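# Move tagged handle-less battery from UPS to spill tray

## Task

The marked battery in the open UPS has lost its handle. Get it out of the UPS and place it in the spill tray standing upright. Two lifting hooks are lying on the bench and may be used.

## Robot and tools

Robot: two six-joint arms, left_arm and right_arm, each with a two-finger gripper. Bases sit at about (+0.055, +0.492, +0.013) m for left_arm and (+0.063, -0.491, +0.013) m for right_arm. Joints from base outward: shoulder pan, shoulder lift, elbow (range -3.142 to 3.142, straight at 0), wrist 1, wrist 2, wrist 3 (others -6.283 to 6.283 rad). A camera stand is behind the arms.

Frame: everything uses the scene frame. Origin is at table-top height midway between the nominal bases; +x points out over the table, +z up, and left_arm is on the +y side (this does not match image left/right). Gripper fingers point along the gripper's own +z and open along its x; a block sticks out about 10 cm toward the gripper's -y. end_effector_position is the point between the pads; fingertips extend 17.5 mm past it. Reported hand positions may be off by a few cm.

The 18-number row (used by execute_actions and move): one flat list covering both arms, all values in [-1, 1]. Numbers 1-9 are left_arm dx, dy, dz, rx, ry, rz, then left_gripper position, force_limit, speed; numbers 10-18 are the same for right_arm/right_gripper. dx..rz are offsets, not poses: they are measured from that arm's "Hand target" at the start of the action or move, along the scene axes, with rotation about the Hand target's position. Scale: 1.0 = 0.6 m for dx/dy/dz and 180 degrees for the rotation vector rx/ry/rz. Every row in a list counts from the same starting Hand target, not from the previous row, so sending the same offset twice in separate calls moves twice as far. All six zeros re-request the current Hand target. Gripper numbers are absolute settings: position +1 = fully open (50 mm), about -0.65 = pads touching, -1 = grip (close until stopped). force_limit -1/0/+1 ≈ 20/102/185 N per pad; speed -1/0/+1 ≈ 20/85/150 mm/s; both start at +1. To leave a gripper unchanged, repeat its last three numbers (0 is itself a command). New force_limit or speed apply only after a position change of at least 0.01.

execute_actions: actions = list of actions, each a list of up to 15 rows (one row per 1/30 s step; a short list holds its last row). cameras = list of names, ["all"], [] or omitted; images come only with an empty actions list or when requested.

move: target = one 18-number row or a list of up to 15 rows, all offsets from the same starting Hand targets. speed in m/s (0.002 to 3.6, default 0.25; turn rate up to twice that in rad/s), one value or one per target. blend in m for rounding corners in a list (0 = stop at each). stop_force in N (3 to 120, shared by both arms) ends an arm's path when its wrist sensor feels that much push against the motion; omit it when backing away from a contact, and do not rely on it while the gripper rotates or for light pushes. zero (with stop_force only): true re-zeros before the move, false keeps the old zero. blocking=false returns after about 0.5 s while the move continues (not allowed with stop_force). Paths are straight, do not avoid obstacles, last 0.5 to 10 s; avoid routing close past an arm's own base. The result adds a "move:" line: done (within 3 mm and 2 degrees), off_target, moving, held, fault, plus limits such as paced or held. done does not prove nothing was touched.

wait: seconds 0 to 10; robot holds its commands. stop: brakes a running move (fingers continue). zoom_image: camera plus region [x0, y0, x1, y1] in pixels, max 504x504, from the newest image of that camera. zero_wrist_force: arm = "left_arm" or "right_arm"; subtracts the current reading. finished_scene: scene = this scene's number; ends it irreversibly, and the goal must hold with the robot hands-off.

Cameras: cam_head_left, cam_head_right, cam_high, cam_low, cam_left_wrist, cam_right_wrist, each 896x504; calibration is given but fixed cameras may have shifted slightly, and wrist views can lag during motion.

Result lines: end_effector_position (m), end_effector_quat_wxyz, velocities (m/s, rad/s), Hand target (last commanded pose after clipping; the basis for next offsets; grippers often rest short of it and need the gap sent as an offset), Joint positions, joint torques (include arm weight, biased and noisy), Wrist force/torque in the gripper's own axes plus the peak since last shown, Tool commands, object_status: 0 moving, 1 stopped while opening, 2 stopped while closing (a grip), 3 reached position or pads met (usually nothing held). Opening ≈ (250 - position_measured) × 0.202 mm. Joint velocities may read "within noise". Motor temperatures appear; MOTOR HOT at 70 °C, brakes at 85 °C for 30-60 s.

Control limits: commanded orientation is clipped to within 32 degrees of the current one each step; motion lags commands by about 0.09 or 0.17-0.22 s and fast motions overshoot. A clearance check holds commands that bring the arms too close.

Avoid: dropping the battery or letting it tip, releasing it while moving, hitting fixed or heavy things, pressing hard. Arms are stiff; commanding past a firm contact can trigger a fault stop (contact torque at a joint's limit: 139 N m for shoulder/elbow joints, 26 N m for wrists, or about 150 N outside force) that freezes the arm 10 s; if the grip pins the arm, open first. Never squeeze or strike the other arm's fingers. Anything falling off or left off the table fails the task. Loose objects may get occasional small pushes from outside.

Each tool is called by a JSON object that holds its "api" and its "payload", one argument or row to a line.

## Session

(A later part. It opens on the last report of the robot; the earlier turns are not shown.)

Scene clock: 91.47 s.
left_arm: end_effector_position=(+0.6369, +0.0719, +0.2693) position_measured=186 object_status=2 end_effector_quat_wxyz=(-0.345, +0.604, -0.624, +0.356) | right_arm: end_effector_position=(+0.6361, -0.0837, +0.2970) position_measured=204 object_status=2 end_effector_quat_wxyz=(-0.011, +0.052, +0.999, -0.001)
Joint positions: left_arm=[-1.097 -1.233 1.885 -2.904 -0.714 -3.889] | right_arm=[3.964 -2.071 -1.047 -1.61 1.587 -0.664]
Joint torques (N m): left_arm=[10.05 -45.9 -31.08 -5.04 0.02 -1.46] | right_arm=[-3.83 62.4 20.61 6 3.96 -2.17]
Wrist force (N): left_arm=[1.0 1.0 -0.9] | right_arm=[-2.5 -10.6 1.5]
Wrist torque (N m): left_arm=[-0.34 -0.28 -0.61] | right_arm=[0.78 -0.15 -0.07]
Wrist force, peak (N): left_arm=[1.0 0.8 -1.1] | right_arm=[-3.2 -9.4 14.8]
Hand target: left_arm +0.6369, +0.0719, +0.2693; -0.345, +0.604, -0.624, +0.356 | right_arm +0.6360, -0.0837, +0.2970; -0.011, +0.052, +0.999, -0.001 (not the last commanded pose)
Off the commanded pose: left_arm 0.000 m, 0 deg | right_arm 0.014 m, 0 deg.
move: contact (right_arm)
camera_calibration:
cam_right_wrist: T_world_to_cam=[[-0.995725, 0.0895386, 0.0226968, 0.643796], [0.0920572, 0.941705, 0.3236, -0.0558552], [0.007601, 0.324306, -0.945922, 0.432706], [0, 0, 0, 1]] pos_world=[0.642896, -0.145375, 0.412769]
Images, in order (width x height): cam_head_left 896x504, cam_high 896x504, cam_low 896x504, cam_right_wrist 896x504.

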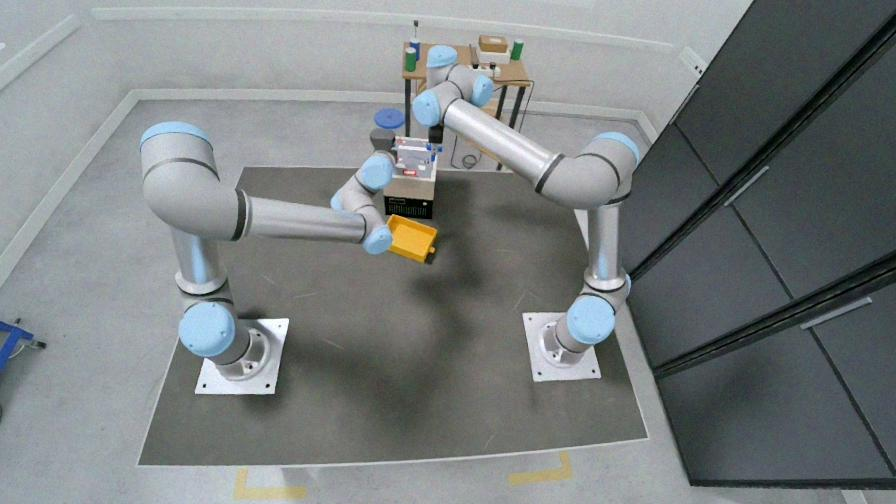

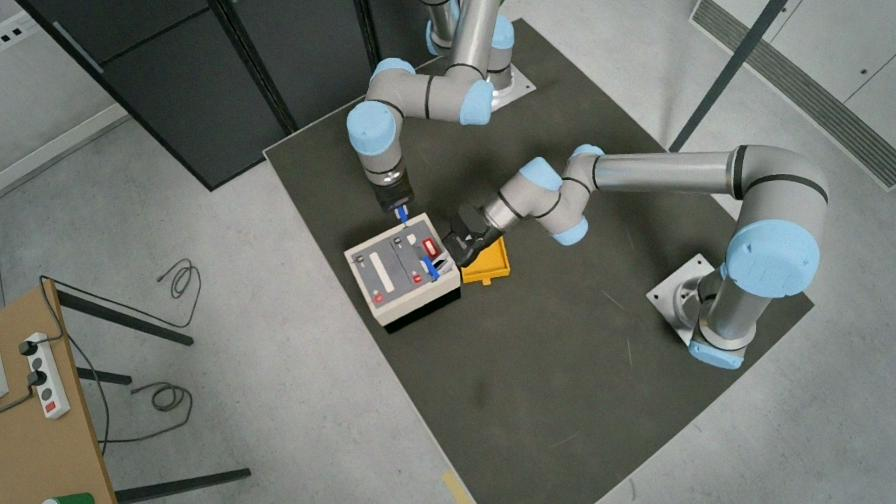

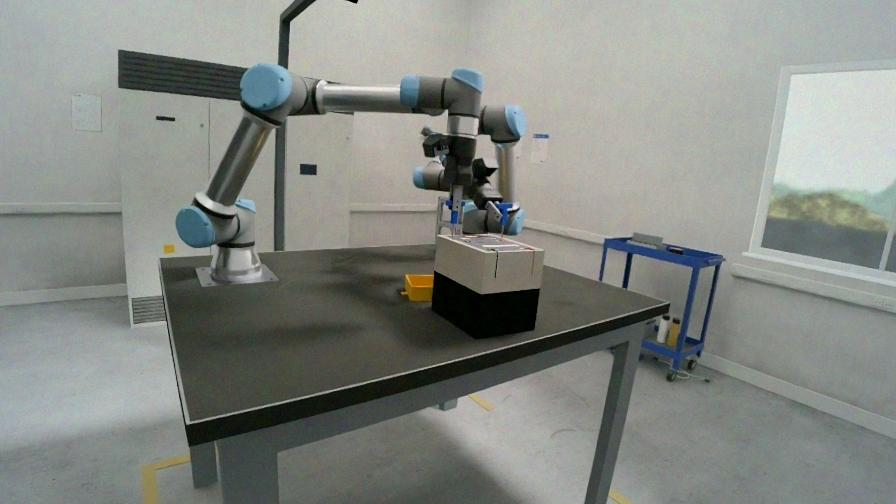

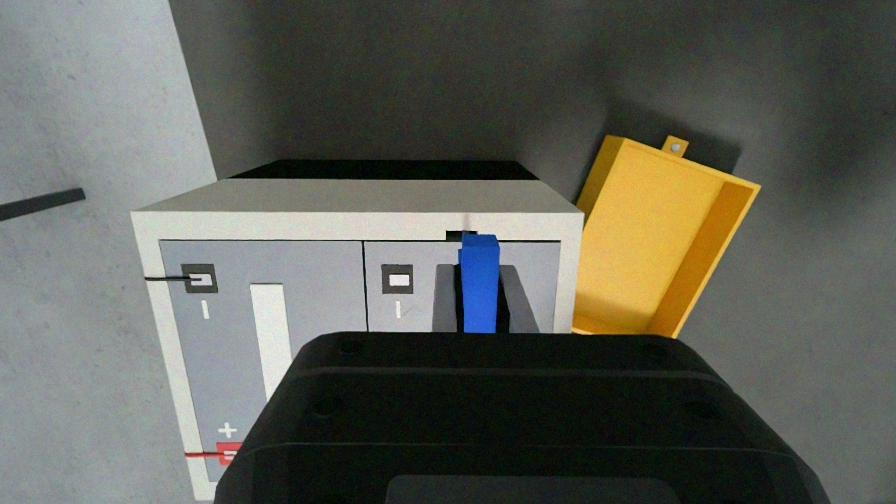

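{"api": "move", "payload": {
  "target": [
    [0,0,0.006,0,0,0,-1,-0.5,-0.3,0,-0.002,0.001,0,0,0,-1,-0.2,-0.8]
  ],
  "speed": 0.02
}}

{"api": "move", "payload": {
  "target": [
    [0,0,0.05,0,0,0,-1,-0.5,-0.3,0,0,0.05,0,0,0,-1,-0.2,-0.8]
  ],
  "speed": 0.03,
  "stop_force": 50,
  "cameras": ["cam_right_wrist","cam_left_wrist","cam_low"]
}}

{"api": "zoom_image", "payload": {
  "camera": "cam_low",
  "region": [400, 170, 580, 300]
}}

Scene clock: 93.23 s.
left_arm: end_effector_position=(+0.6369, +0.0719, +0.2727) position_measured=186 object_status=2 end_effector_quat_wxyz=(-0.345, +0.604, -0.624, +0.355) | right_arm: end_effector_position=(+0.6360, -0.0849, +0.2976) position_measured=204 object_status=2 end_effector_quat_wxyz=(-0.011, +0.052, +0.999, -0.001)
Joint positions: left_arm=[-1.097 -1.238 1.881 -2.895 -0.715 -3.889] | right_arm=[3.962 -2.069 -1.048 -1.611 1.587 -0.666]
Joint torques (N m): left_arm=[9.75 -52.63 -37.64 -7.9 5.82 -0.96] | right_arm=[-10.95 72.83 27.16 3.74 2.73 -2.66]
Wrist force (N): left_arm=[1.5 16.2 8.0] | right_arm=[-1.4 -3.3 16.9]
Wrist torque (N m): left_arm=[-0.51 -0.24 -0.61] | right_arm=[0.20 -0.04 -0.01]
Wrist force, peak (N): left_arm=[2.2 17.2 8.1] | right_arm=[-3.2 -4.9 18.4]
Hand target: left_arm +0.6369, +0.0719, +0.2729; -0.345, +0.604, -0.624, +0.356 | right_arm +0.6360, -0.0849, +0.2976; -0.011, +0.052, +0.999, -0.001
Off the commanded pose: left_arm 0.000 m, 0 deg | right_arm 0.000 m, 0 deg.
move: done

Scene clock: 95.33 s.
left_arm: end_effector_position=(+0.6369, +0.0719, +0.3029) position_measured=186 object_status=2 end_effector_quat_wxyz=(-0.345, +0.604, -0.624, +0.356) | right_arm: end_effector_position=(+0.6360, -0.0849, +0.3275) position_measured=204 object_status=2 end_effector_quat_wxyz=(-0.011, +0.052, +0.999, -0.001)
Joint positions: left_arm=[-1.097 -1.28 1.847 -2.819 -0.714 -3.889] | right_arm=[3.962 -2.074 -0.963 -1.69 1.587 -0.666]
Joint torques (N m): left_arm=[6.37 -35.9 -18.32 -9.23 2.7 -1.48] | right_arm=[-8.83 72.73 25.7 6.53 -2.67 0.73]
Wrist force (N): left_arm=[0.5 16.6 7.7] | right_arm=[-1.0 -1.7 16.8]
Wrist torque (N m): left_arm=[-0.47 -0.25 -0.54] | right_arm=[-0.02 -0.18 -0.01]
Wrist force, peak (N): left_arm=[1.3 18.4 9.0] | right_arm=[-1.1 -3.0 18.4]
Hand target: left_arm +0.6369, +0.0719, +0.3029; -0.345, +0.604, -0.624, +0.356 | right_arm +0.6360, -0.0849, +0.3276; -0.011, +0.052, +0.999, -0.001
Off the commanded pose: left_arm 0.000 m, 0 deg | right_arm 0.000 m, 0 deg.
move: done
camera_calibration:
cam_left_wrist: T_world_to_cam=[[-0.0108883, -0.999754, 0.0193415, 0.082252], [-0.77901, -0.00364594, -0.627001, 0.701372], [0.626917, -0.0218941, -0.778778, -0.0282782], [0, 0, 0, 1]] pos_world=[0.564999, 0.0841698, 0.416148]
cam_right_wrist: T_world_to_cam=[[-0.995725, 0.0895386, 0.0226968, 0.643209], [0.0920572, 0.941705, 0.3236, -0.0646273], [0.007601, 0.324306, -0.945922, 0.462041], [0, 0, 0, 1]] pos_world=[0.642896, -0.146575, 0.443369]
Images, in order (width x height): cam_low 896x504, cam_left_wrist 896x504, cam_right_wrist 896x504.

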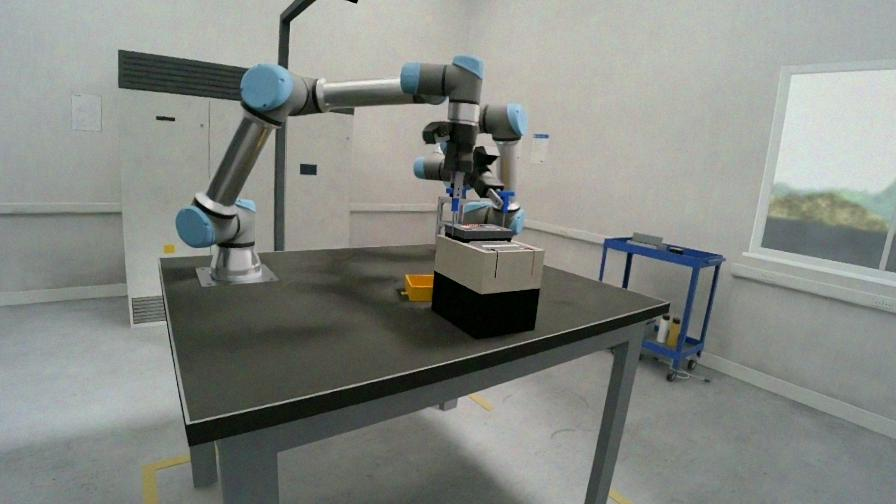

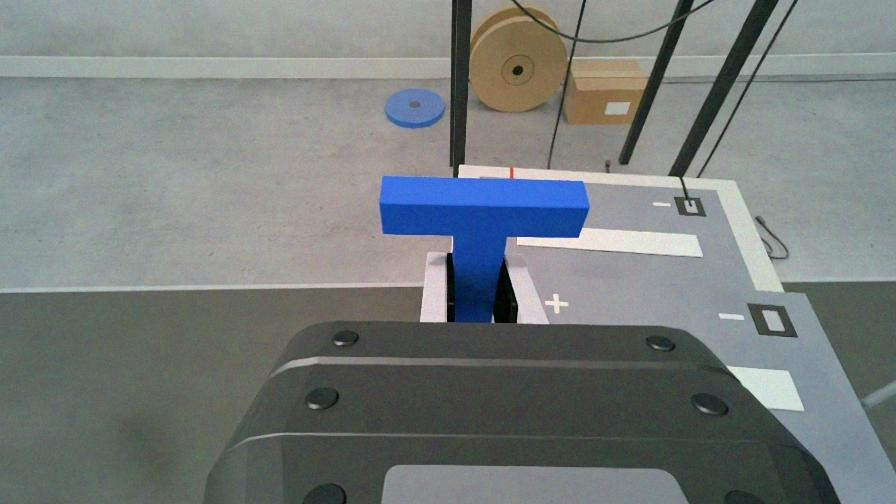

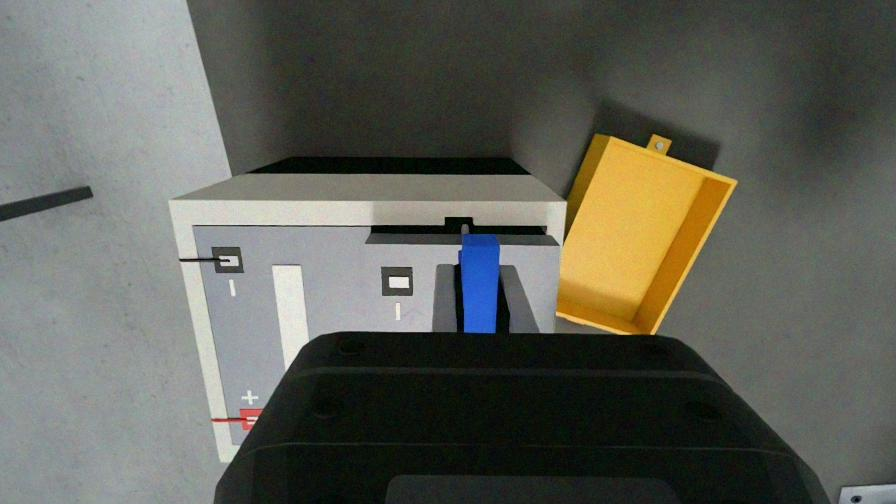

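Scaled by 2.800.

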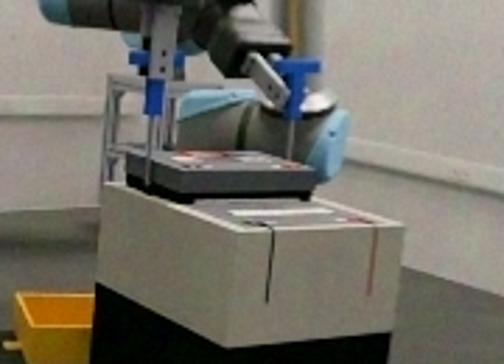

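{"api": "move", "payload": {
  "target": [
    [0,0,0.15,0,0,0,-1,-0.5,-0.3,0,0,0.15,0,0,0,-1,-0.2,-0.8]
  ],
  "speed": 0.06,
  "cameras": ["cam_right_wrist","cam_high","cam_low","cam_head_left"]
}}

{"api": "zoom_image", "payload": {
  "camera": "cam_low",
  "region": [400, 120, 580, 300]
}}

Scene clock: 97.70 s.
left_arm: end_effector_position=(+0.6369, +0.0719, +0.3930) position_measured=186 object_status=2 end_effector_quat_wxyz=(-0.345, +0.604, -0.624, +0.356) | right_arm: end_effector_position=(+0.6361, -0.0849, +0.4175) position_measured=204 object_status=2 end_effector_quat_wxyz=(-0.011, +0.052, +0.999, -0.001)
Joint positions: left_arm=[-1.097 -1.375 1.713 -2.591 -0.714 -3.889] | right_arm=[3.962 -2.146 -0.613 -1.969 1.587 -0.666]
Joint torques (N m): left_arm=[3.71 -33.94 -21.05 -8.96 5.51 -1.74] | right_arm=[1.03 75.41 30.94 5.74 -0.7 -0.5]
Wrist force (N): left_arm=[-0.5 16.4 7.9] | right_arm=[-0.7 -2.2 17.1]
Wrist torque (N m): left_arm=[-0.53 -0.26 -0.51] | right_arm=[0.10 -0.17 0.00]
Wrist force, peak (N): left_arm=[0.9 19.8 9.9] | right_arm=[-0.9 -1.0 19.4]
Hand target: left_arm +0.6369, +0.0719, +0.3929; -0.345, +0.604, -0.624, +0.356 | right_arm +0.6360, -0.0849, +0.4176; -0.011, +0.052, +0.999, -0.001
Off the commanded pose: left_arm 0.000 m, 0 deg | right_arm 0.000 m, 0 deg.
move: done
camera_calibration:
cam_right_wrist: T_world_to_cam=[[-0.995724, 0.0895438, 0.0226889, 0.641164], [0.0920603, 0.941735, 0.323511, -0.0937631], [0.00760149, 0.324217, -0.945952, 0.54705], [0, 0, 0, 1]] pos_world=[0.642896, -0.146475, 0.533269]
Images, in order (width x height): cam_head_left 896x504, cam_high 896x504, cam_low 896x504, cam_right_wrist 896x504.

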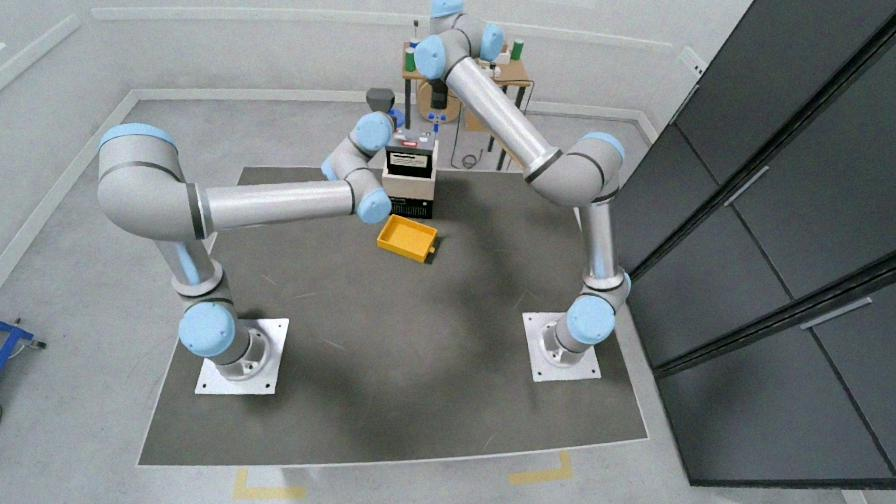

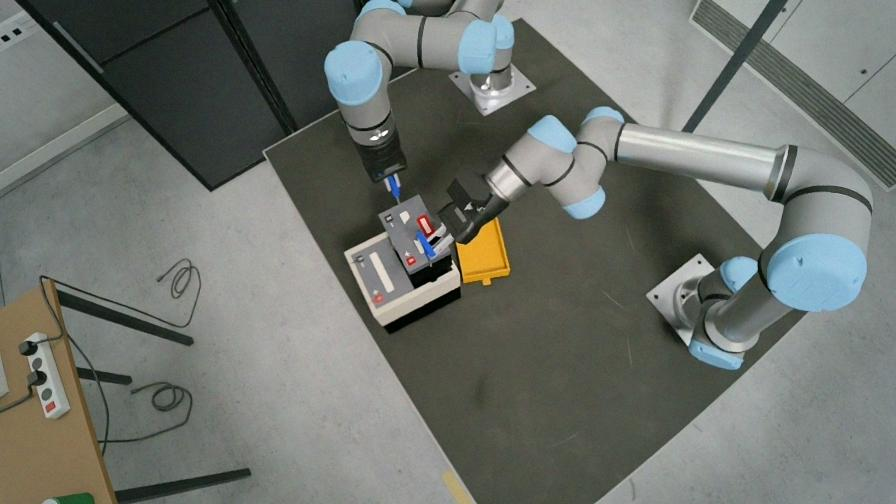

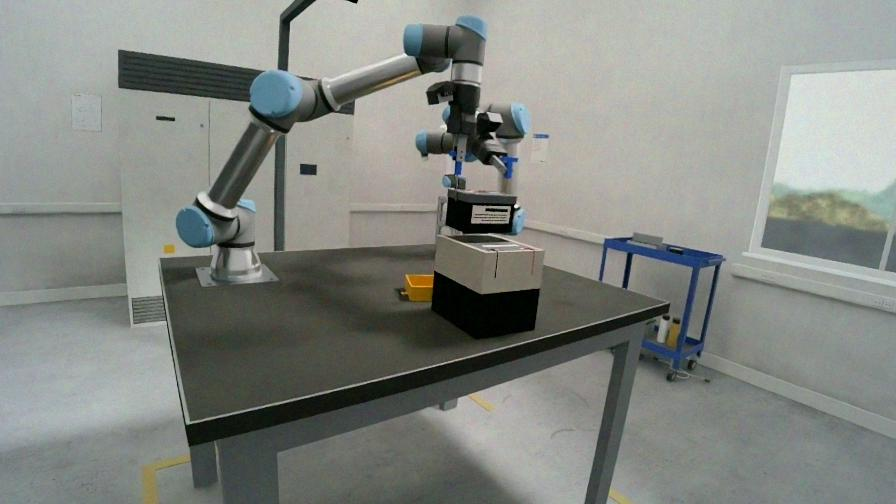

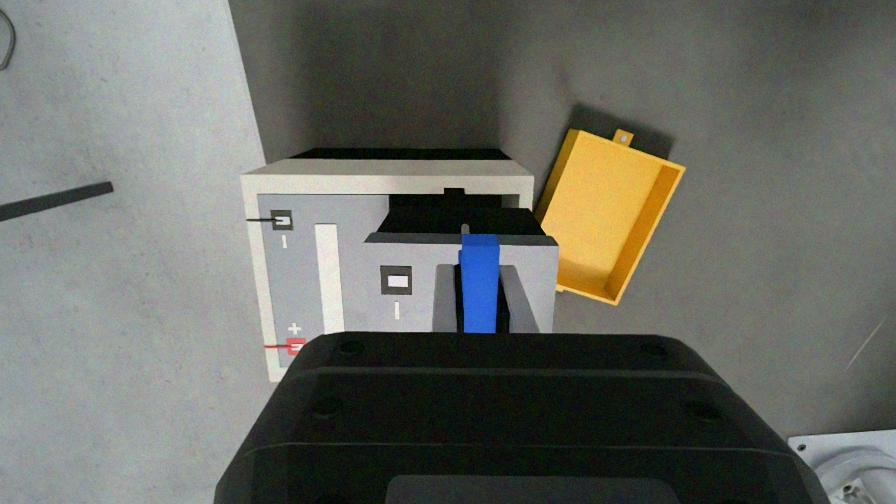

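Scaled by 2.800.

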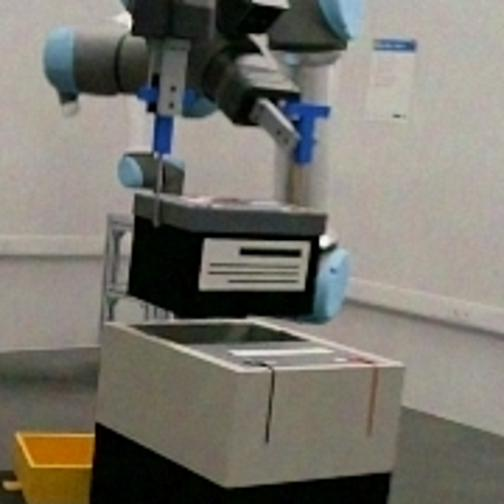

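{"api": "move", "payload": {
  "target": [
    [0,0,0.05,0,0,0,-1,-0.5,-0.3,0,0,0.05,0,0,0,-1,-0.2,-0.8],
    [-0.2,0.02,0.05,0,0,0,-1,-0.5,-0.3,-0.2,0.02,0.05,0,0,0,-1,-0.2,-0.8],
    [-0.2617,0.0292,0,0,0,-0.0556,-1,-0.5,-0.3,-0.307,0.0333,0,0,0,-0.0556,-1,-0.2,-0.8],
    [-0.2392,0.0252,-0.05,0,0,-0.1111,-1,-0.5,-0.3,-0.3285,0.0413,-0.05,0,0,-0.1111,-1,-0.2,-0.8]
  ],
  "speed": 0.08,
  "blend": 0.005,
  "cameras": ["all"]
}}

{"api": "zoom_image", "payload": {
  "camera": "cam_low",
  "region": [350, 150, 530, 330]
}}

Scene clock: 104.70 s.
left_arm: end_effector_position=(+0.4934, +0.0871, +0.3627) position_measured=186 object_status=2 end_effector_quat_wxyz=(+0.278, -0.487, +0.720, -0.410) | right_arm: end_effector_position=(+0.4388, -0.0601, +0.3876) position_measured=204 object_status=2 end_effector_quat_wxyz=(-0.011, +0.224, +0.974, +0.002)
Joint positions: left_arm=[-1.287 -1.683 2.145 -2.836 -0.822 -3.721] | right_arm=[4.239 -1.737 -1.27 -1.708 1.593 -0.04]
Joint torques (N m): left_arm=[-10.55 -37.45 -42.04 -7.13 5.62 0.07] | right_arm=[-11.62 41.5 44.24 2.82 0.04 -1.94]
Wrist force (N): left_arm=[1.3 16.5 7.8] | right_arm=[-0.9 -0.8 16.7]
Wrist torque (N m): left_arm=[-0.49 -0.23 -0.45] | right_arm=[-0.05 -0.19 -0.01]
Wrist force, peak (N): left_arm=[1.0 20.3 10.0] | right_arm=[-1.0 -1.6 20.3]
Hand target: left_arm +0.4934, +0.0871, +0.3629; +0.278, -0.486, +0.720, -0.410 | right_arm +0.4389, -0.0601, +0.3876; -0.011, +0.225, +0.974, +0.001
Off the commanded pose: left_arm 0.000 m, 0 deg | right_arm 0.000 m, 0 deg.
move: done
camera_calibration:
cam_left_wrist: T_world_to_cam=[[-0.351896, -0.935844, 0.0191261, 0.25753], [-0.733459, 0.262985, -0.626799, 0.581357], [0.581556, -0.234596, -0.778946, 0.149664], [0, 0, 0, 1]] pos_world=[0.429987, 0.12323, 0.476048]
cam_right_wrist: T_world_to_cam=[[-0.905169, 0.424439, 0.0228071, 0.423522], [0.40837, 0.853509, 0.32366, -0.233458], [0.117908, 0.302281, -0.945898, 0.462488], [0, 0, 0, 1]] pos_world=[0.424165, -0.120302, 0.503369]

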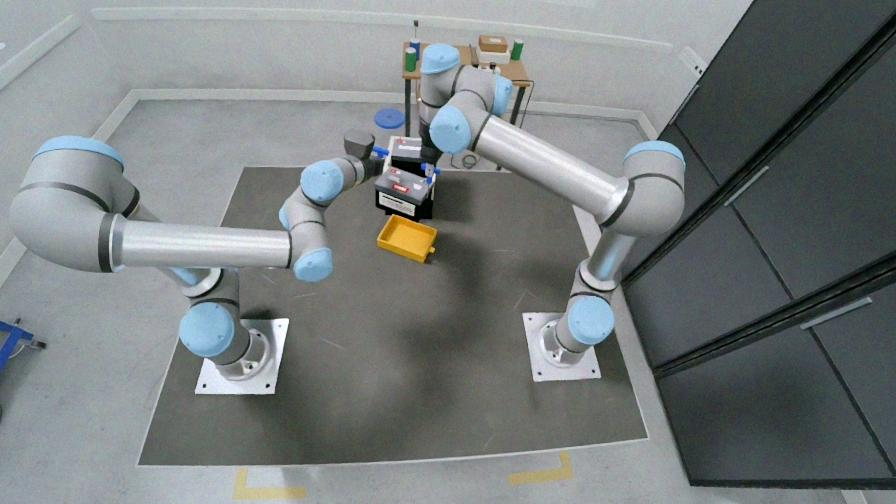

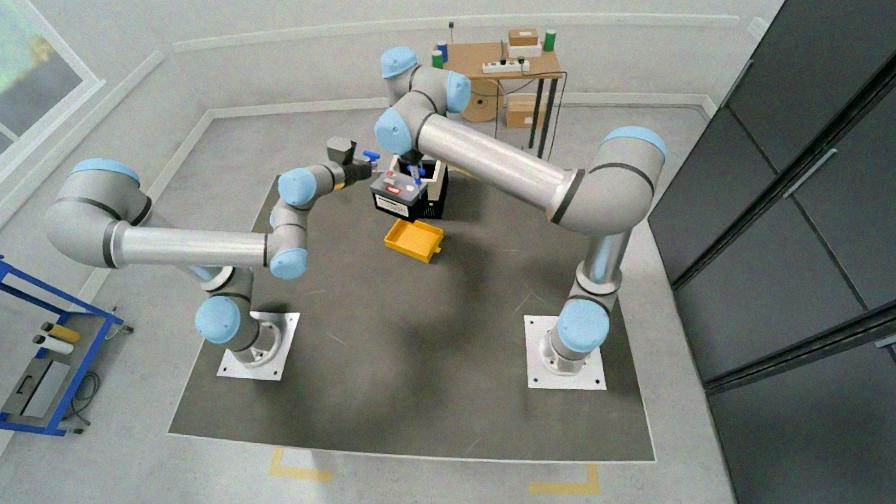

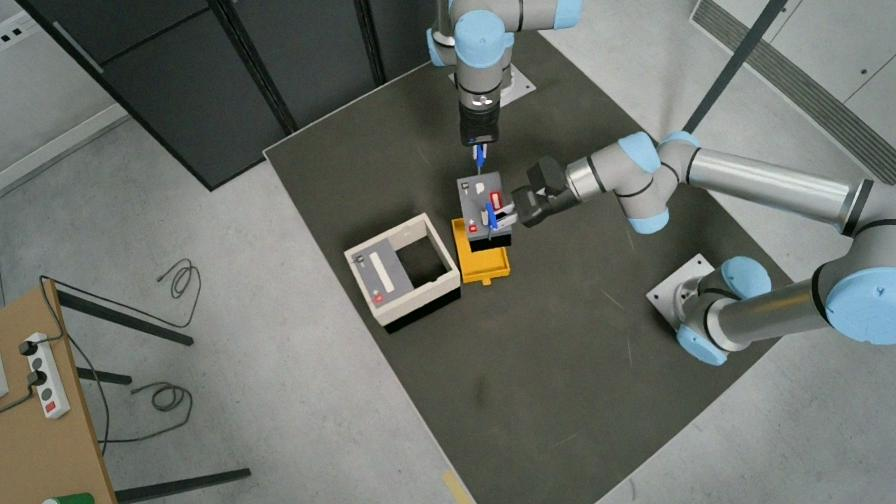

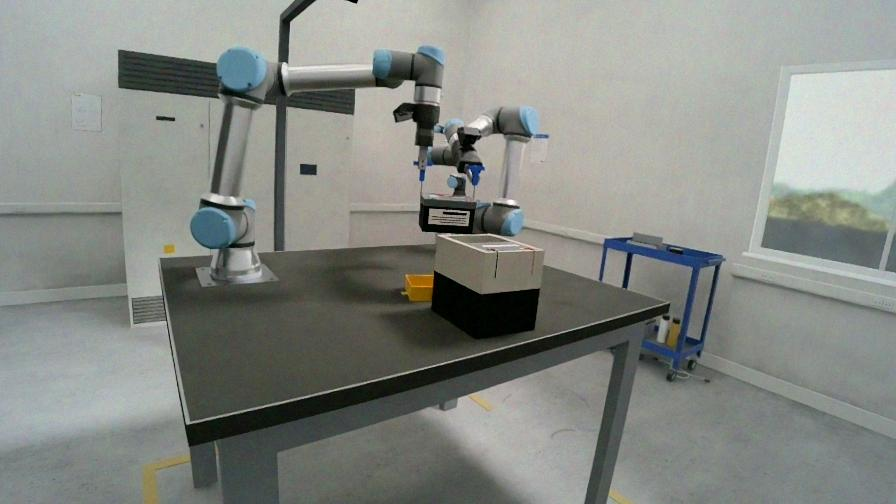

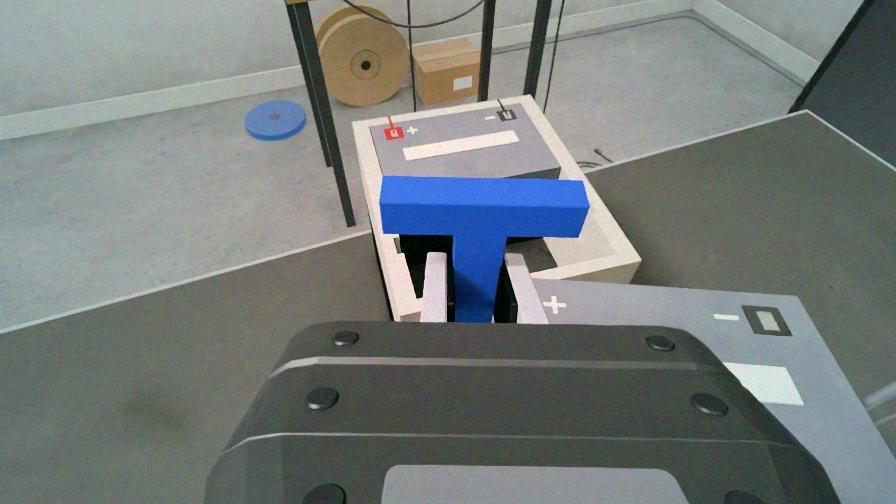

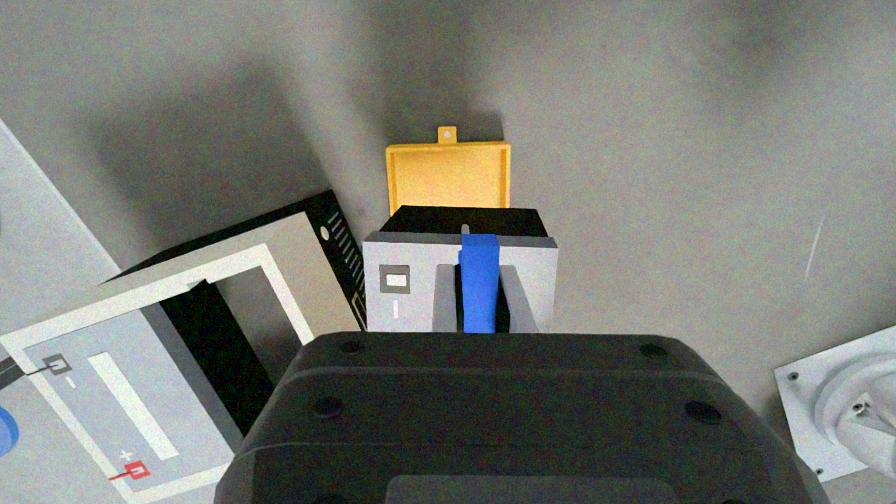

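Scaled by 2.800.

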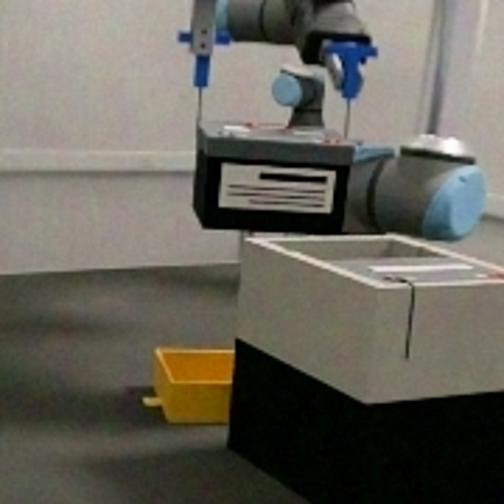

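{"api": "move", "payload": {
  "target": [
    [-0.005,-0.0067,0,0,0,0,-1,-0.5,-0.3,-0.005,-0.0067,0,0,0,0,-1,-0.2,-0.8],
    [-0.005,-0.0067,-0.2,0,0,0,-1,-0.5,-0.3,-0.005,-0.0067,-0.2,0,0,0,-1,-0.2,-0.8]
  ],
  "speed": 0.08,
  "blend": 0.003,
  "cameras": ["cam_right_wrist","cam_high","cam_low","cam_head_left"]
}}

{"api": "zoom_image", "payload": {
  "camera": "cam_low",
  "region": [370, 190, 510, 330]
}}

{"api": "zoom_image", "payload": {
  "camera": "cam_head_left",
  "region": [350, 150, 470, 270]
}}

Scene clock: 107.93 s.
left_arm: end_effector_position=(+0.4904, +0.0831, +0.2428) position_measured=186 object_status=2 end_effector_quat_wxyz=(+0.278, -0.486, +0.720, -0.410) | right_arm: end_effector_position=(+0.4359, -0.0641, +0.2675) position_measured=204 object_status=2 end_effector_quat_wxyz=(-0.011, +0.225, +0.974, +0.001)
Joint positions: left_arm=[-1.297 -1.463 2.312 -3.216 -0.815 -3.731] | right_arm=[4.24 -1.731 -1.585 -1.4 1.593 -0.038]
Joint torques (N m): left_arm=[10.67 -33.72 -35.13 -6.79 2.89 1.32] | right_arm=[10.96 55.04 38.07 4.55 2.16 -0.94]
Wrist force (N): left_arm=[1.3 16.8 7.1] | right_arm=[-0.5 -0.8 16.4]
Wrist torque (N m): left_arm=[-0.49 -0.22 -0.59] | right_arm=[-0.06 -0.18 -0.10]
Wrist force, peak (N): left_arm=[2.1 19.9 9.2] | right_arm=[-0.7 -0.1 19.6]
Hand target: left_arm +0.4904, +0.0830, +0.2429; +0.278, -0.486, +0.720, -0.410 | right_arm +0.4359, -0.0641, +0.2676; -0.011, +0.225, +0.974, +0.001
Off the commanded pose: left_arm 0.000 m, 0 deg | right_arm 0.000 m, 0 deg.
move: done; blend cut to 0.0025 m at target 1
camera_calibration:
cam_right_wrist: T_world_to_cam=[[-0.905077, 0.424638, 0.0227454, 0.425386], [0.408574, 0.853516, 0.323385, -0.189881], [0.117908, 0.301981, -0.945994, 0.350467], [0, 0, 0, 1]] pos_world=[0.421265, -0.124403, 0.383269]
Images, in order (width x height): cam_head_left 896x504, cam_high 896x504, cam_low 896x504, cam_right_wrist 896x504.

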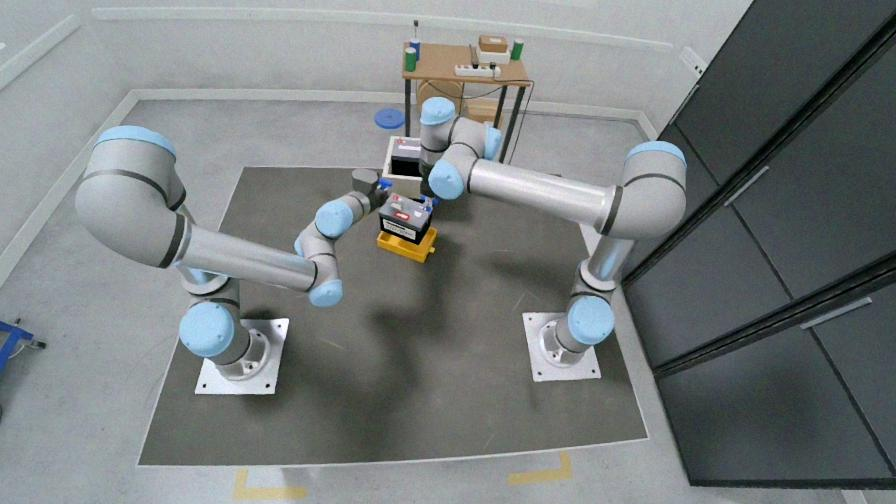

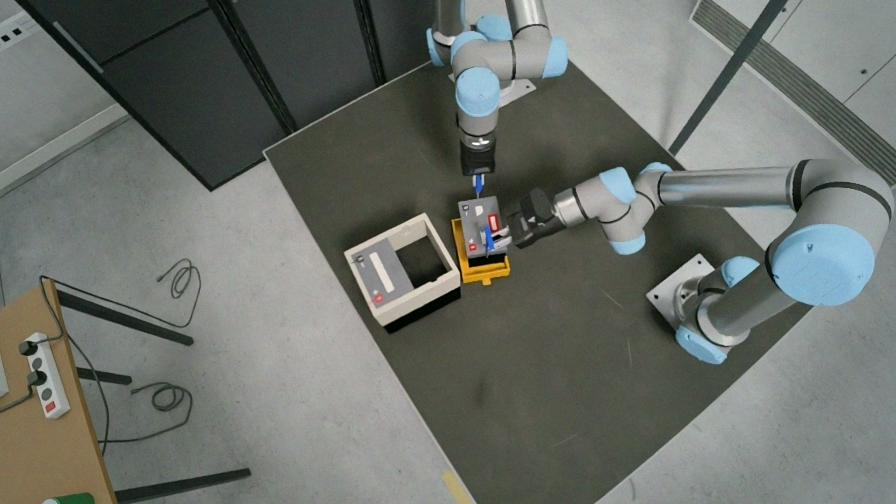

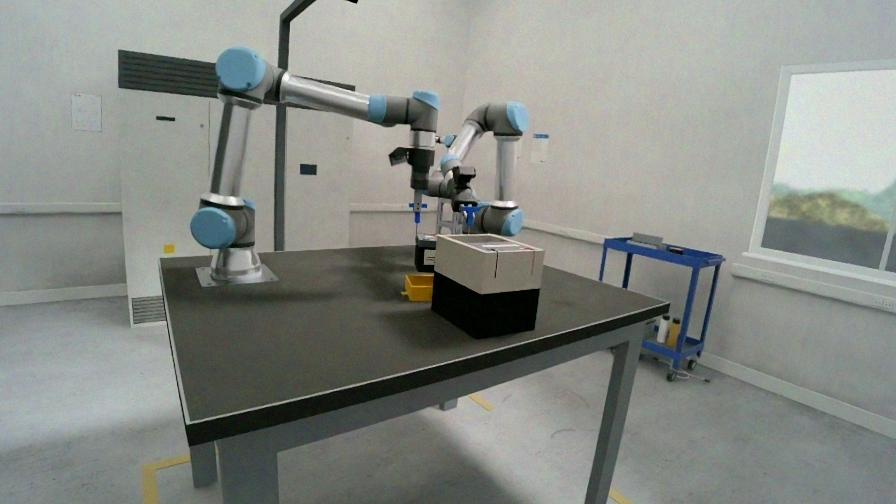

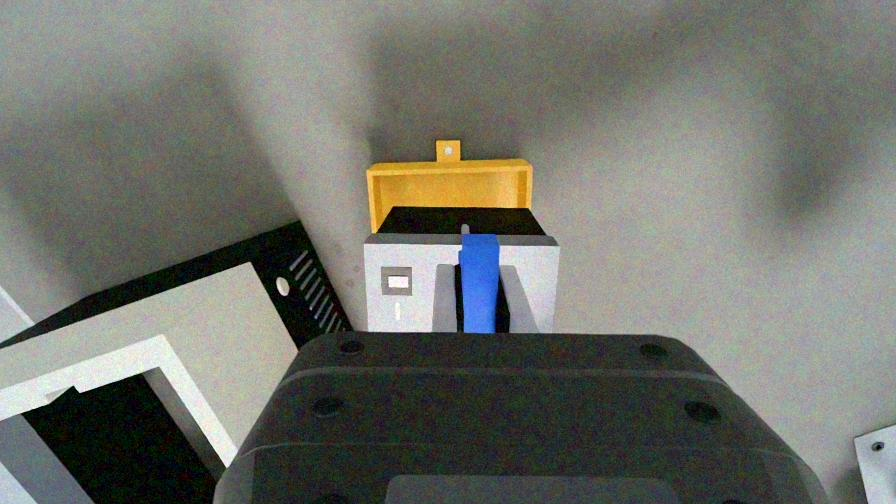

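Scaled by 3.600.

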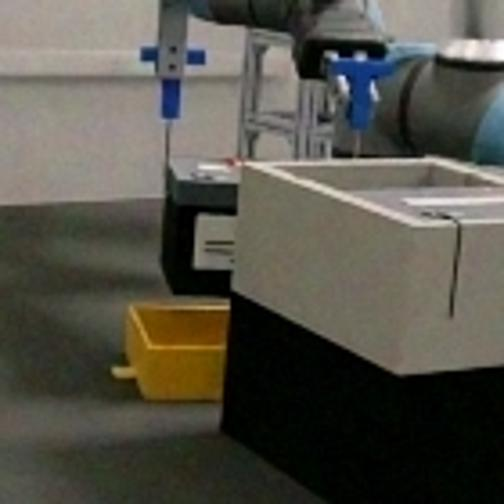

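Scaled by 4.200.

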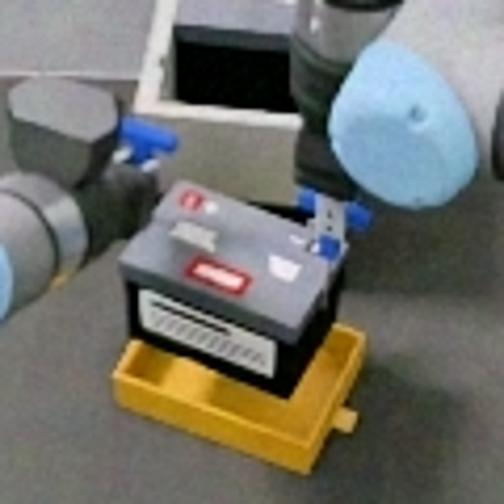

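{"api": "move", "payload": {
  "target": [
    [0.0083,-0.01,-0.01,0,0,0,-1,-0.5,-0.3,0.0083,-0.01,-0.01,0,0,0,-1,-0.2,-0.8],
    [0.0083,-0.01,-0.06,0,0,0,-1,-0.5,-0.3,0.0083,-0.01,-0.06,0,0,0,-1,-0.2,-0.8]
  ],
  "speed": 0.04,
  "blend": 0.002,
  "cameras": ["cam_right_wrist","cam_head_left","cam_head_right"]
}}

{"api": "zoom_image", "payload": {
  "camera": "cam_head_left",
  "region": [350, 160, 460, 270]
}}

{"api": "zoom_image", "payload": {
  "camera": "cam_head_right",
  "region": [350, 160, 460, 270]
}}

Scene clock: 110.80 s.
left_arm: end_effector_position=(+0.4953, +0.0771, +0.2067) position_measured=186 object_status=2 end_effector_quat_wxyz=(+0.278, -0.486, +0.720, -0.410) | right_arm: end_effector_position=(+0.4409, -0.0702, +0.2314) position_measured=204 object_status=2 end_effector_quat_wxyz=(-0.011, +0.225, +0.974, +0.001)
Joint positions: left_arm=[-1.289 -1.354 2.323 -3.342 -0.821 -3.723] | right_arm=[4.227 -1.746 -1.661 -1.309 1.593 -0.051]
Joint torques (N m): left_arm=[-8.86 -44.92 -29.42 -5.35 6.34 0.89] | right_arm=[11.26 55.08 41.73 2.51 -2.79 2.34]
Wrist force (N): left_arm=[2.2 16.6 7.5] | right_arm=[-0.5 0.0 16.6]
Wrist torque (N m): left_arm=[-0.53 -0.22 -0.63] | right_arm=[-0.15 -0.14 -0.02]
Wrist force, peak (N): left_arm=[2.4 18.0 8.1] | right_arm=[-0.7 0.3 18.0]
Hand target: left_arm +0.4953, +0.0770, +0.2069; +0.278, -0.486, +0.720, -0.410 | right_arm +0.4409, -0.0701, +0.2316; -0.011, +0.225, +0.974, +0.001
Off the commanded pose: left_arm 0.000 m, 0 deg | right_arm 0.000 m, 0 deg.
move: done
camera_calibration:
cam_right_wrist: T_world_to_cam=[[-0.905077, 0.424638, 0.0227454, 0.43328], [0.408574, 0.853516, 0.323385, -0.175129], [0.117908, 0.301981, -0.945994, 0.317539], [0, 0, 0, 1]] pos_world=[0.426265, -0.130403, 0.347169]
Images, in order (width x height): cam_head_left 896x504, cam_head_right 896x504, cam_right_wrist 896x504.

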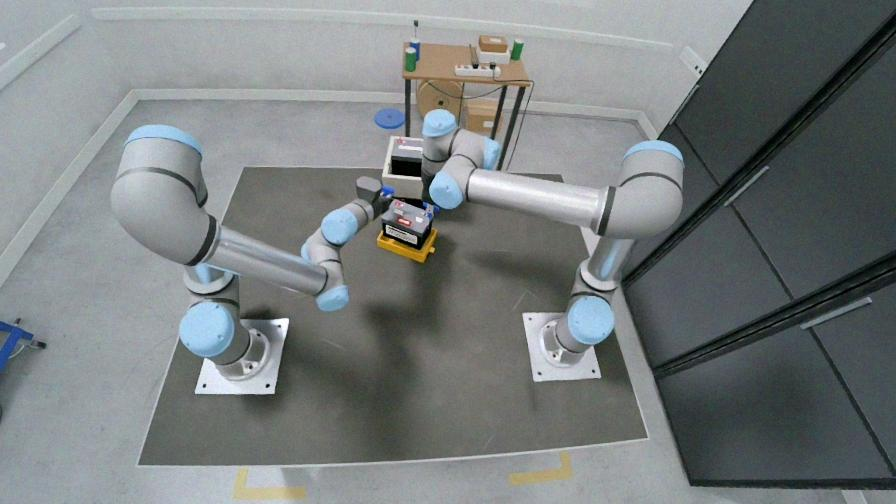

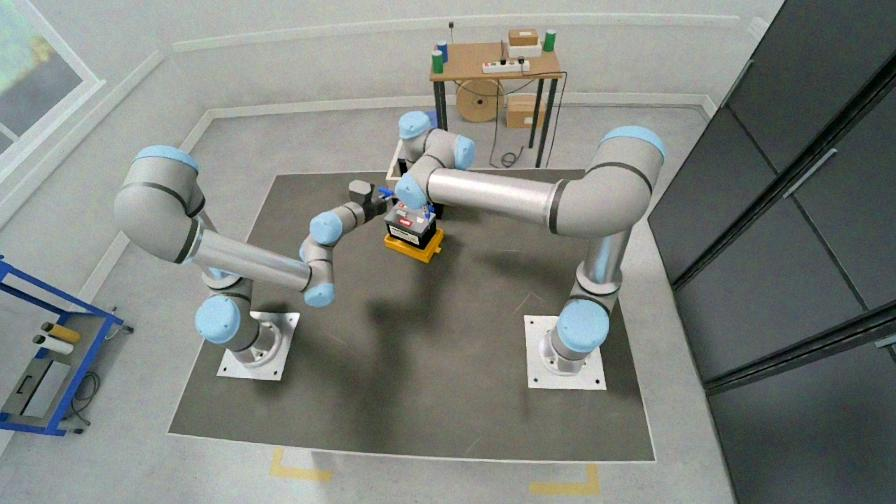

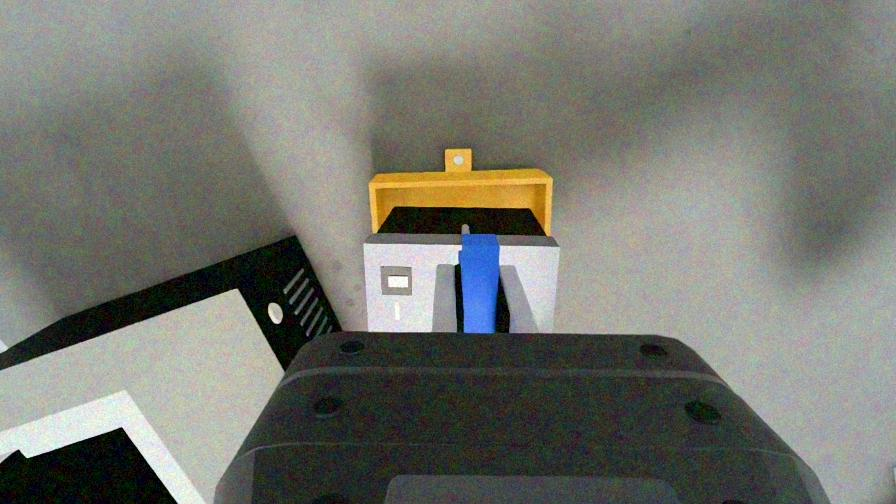

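Scaled by 4.582.

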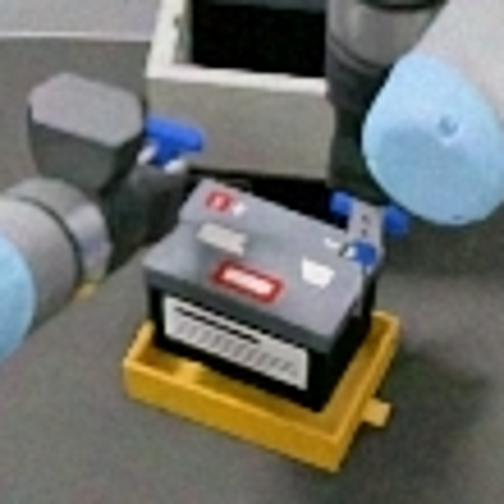

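Scaled by 4.582.

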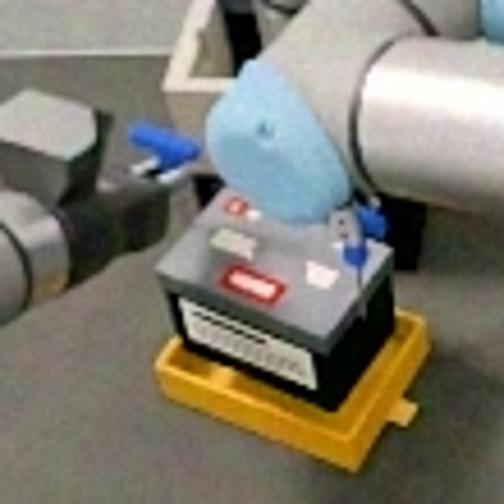

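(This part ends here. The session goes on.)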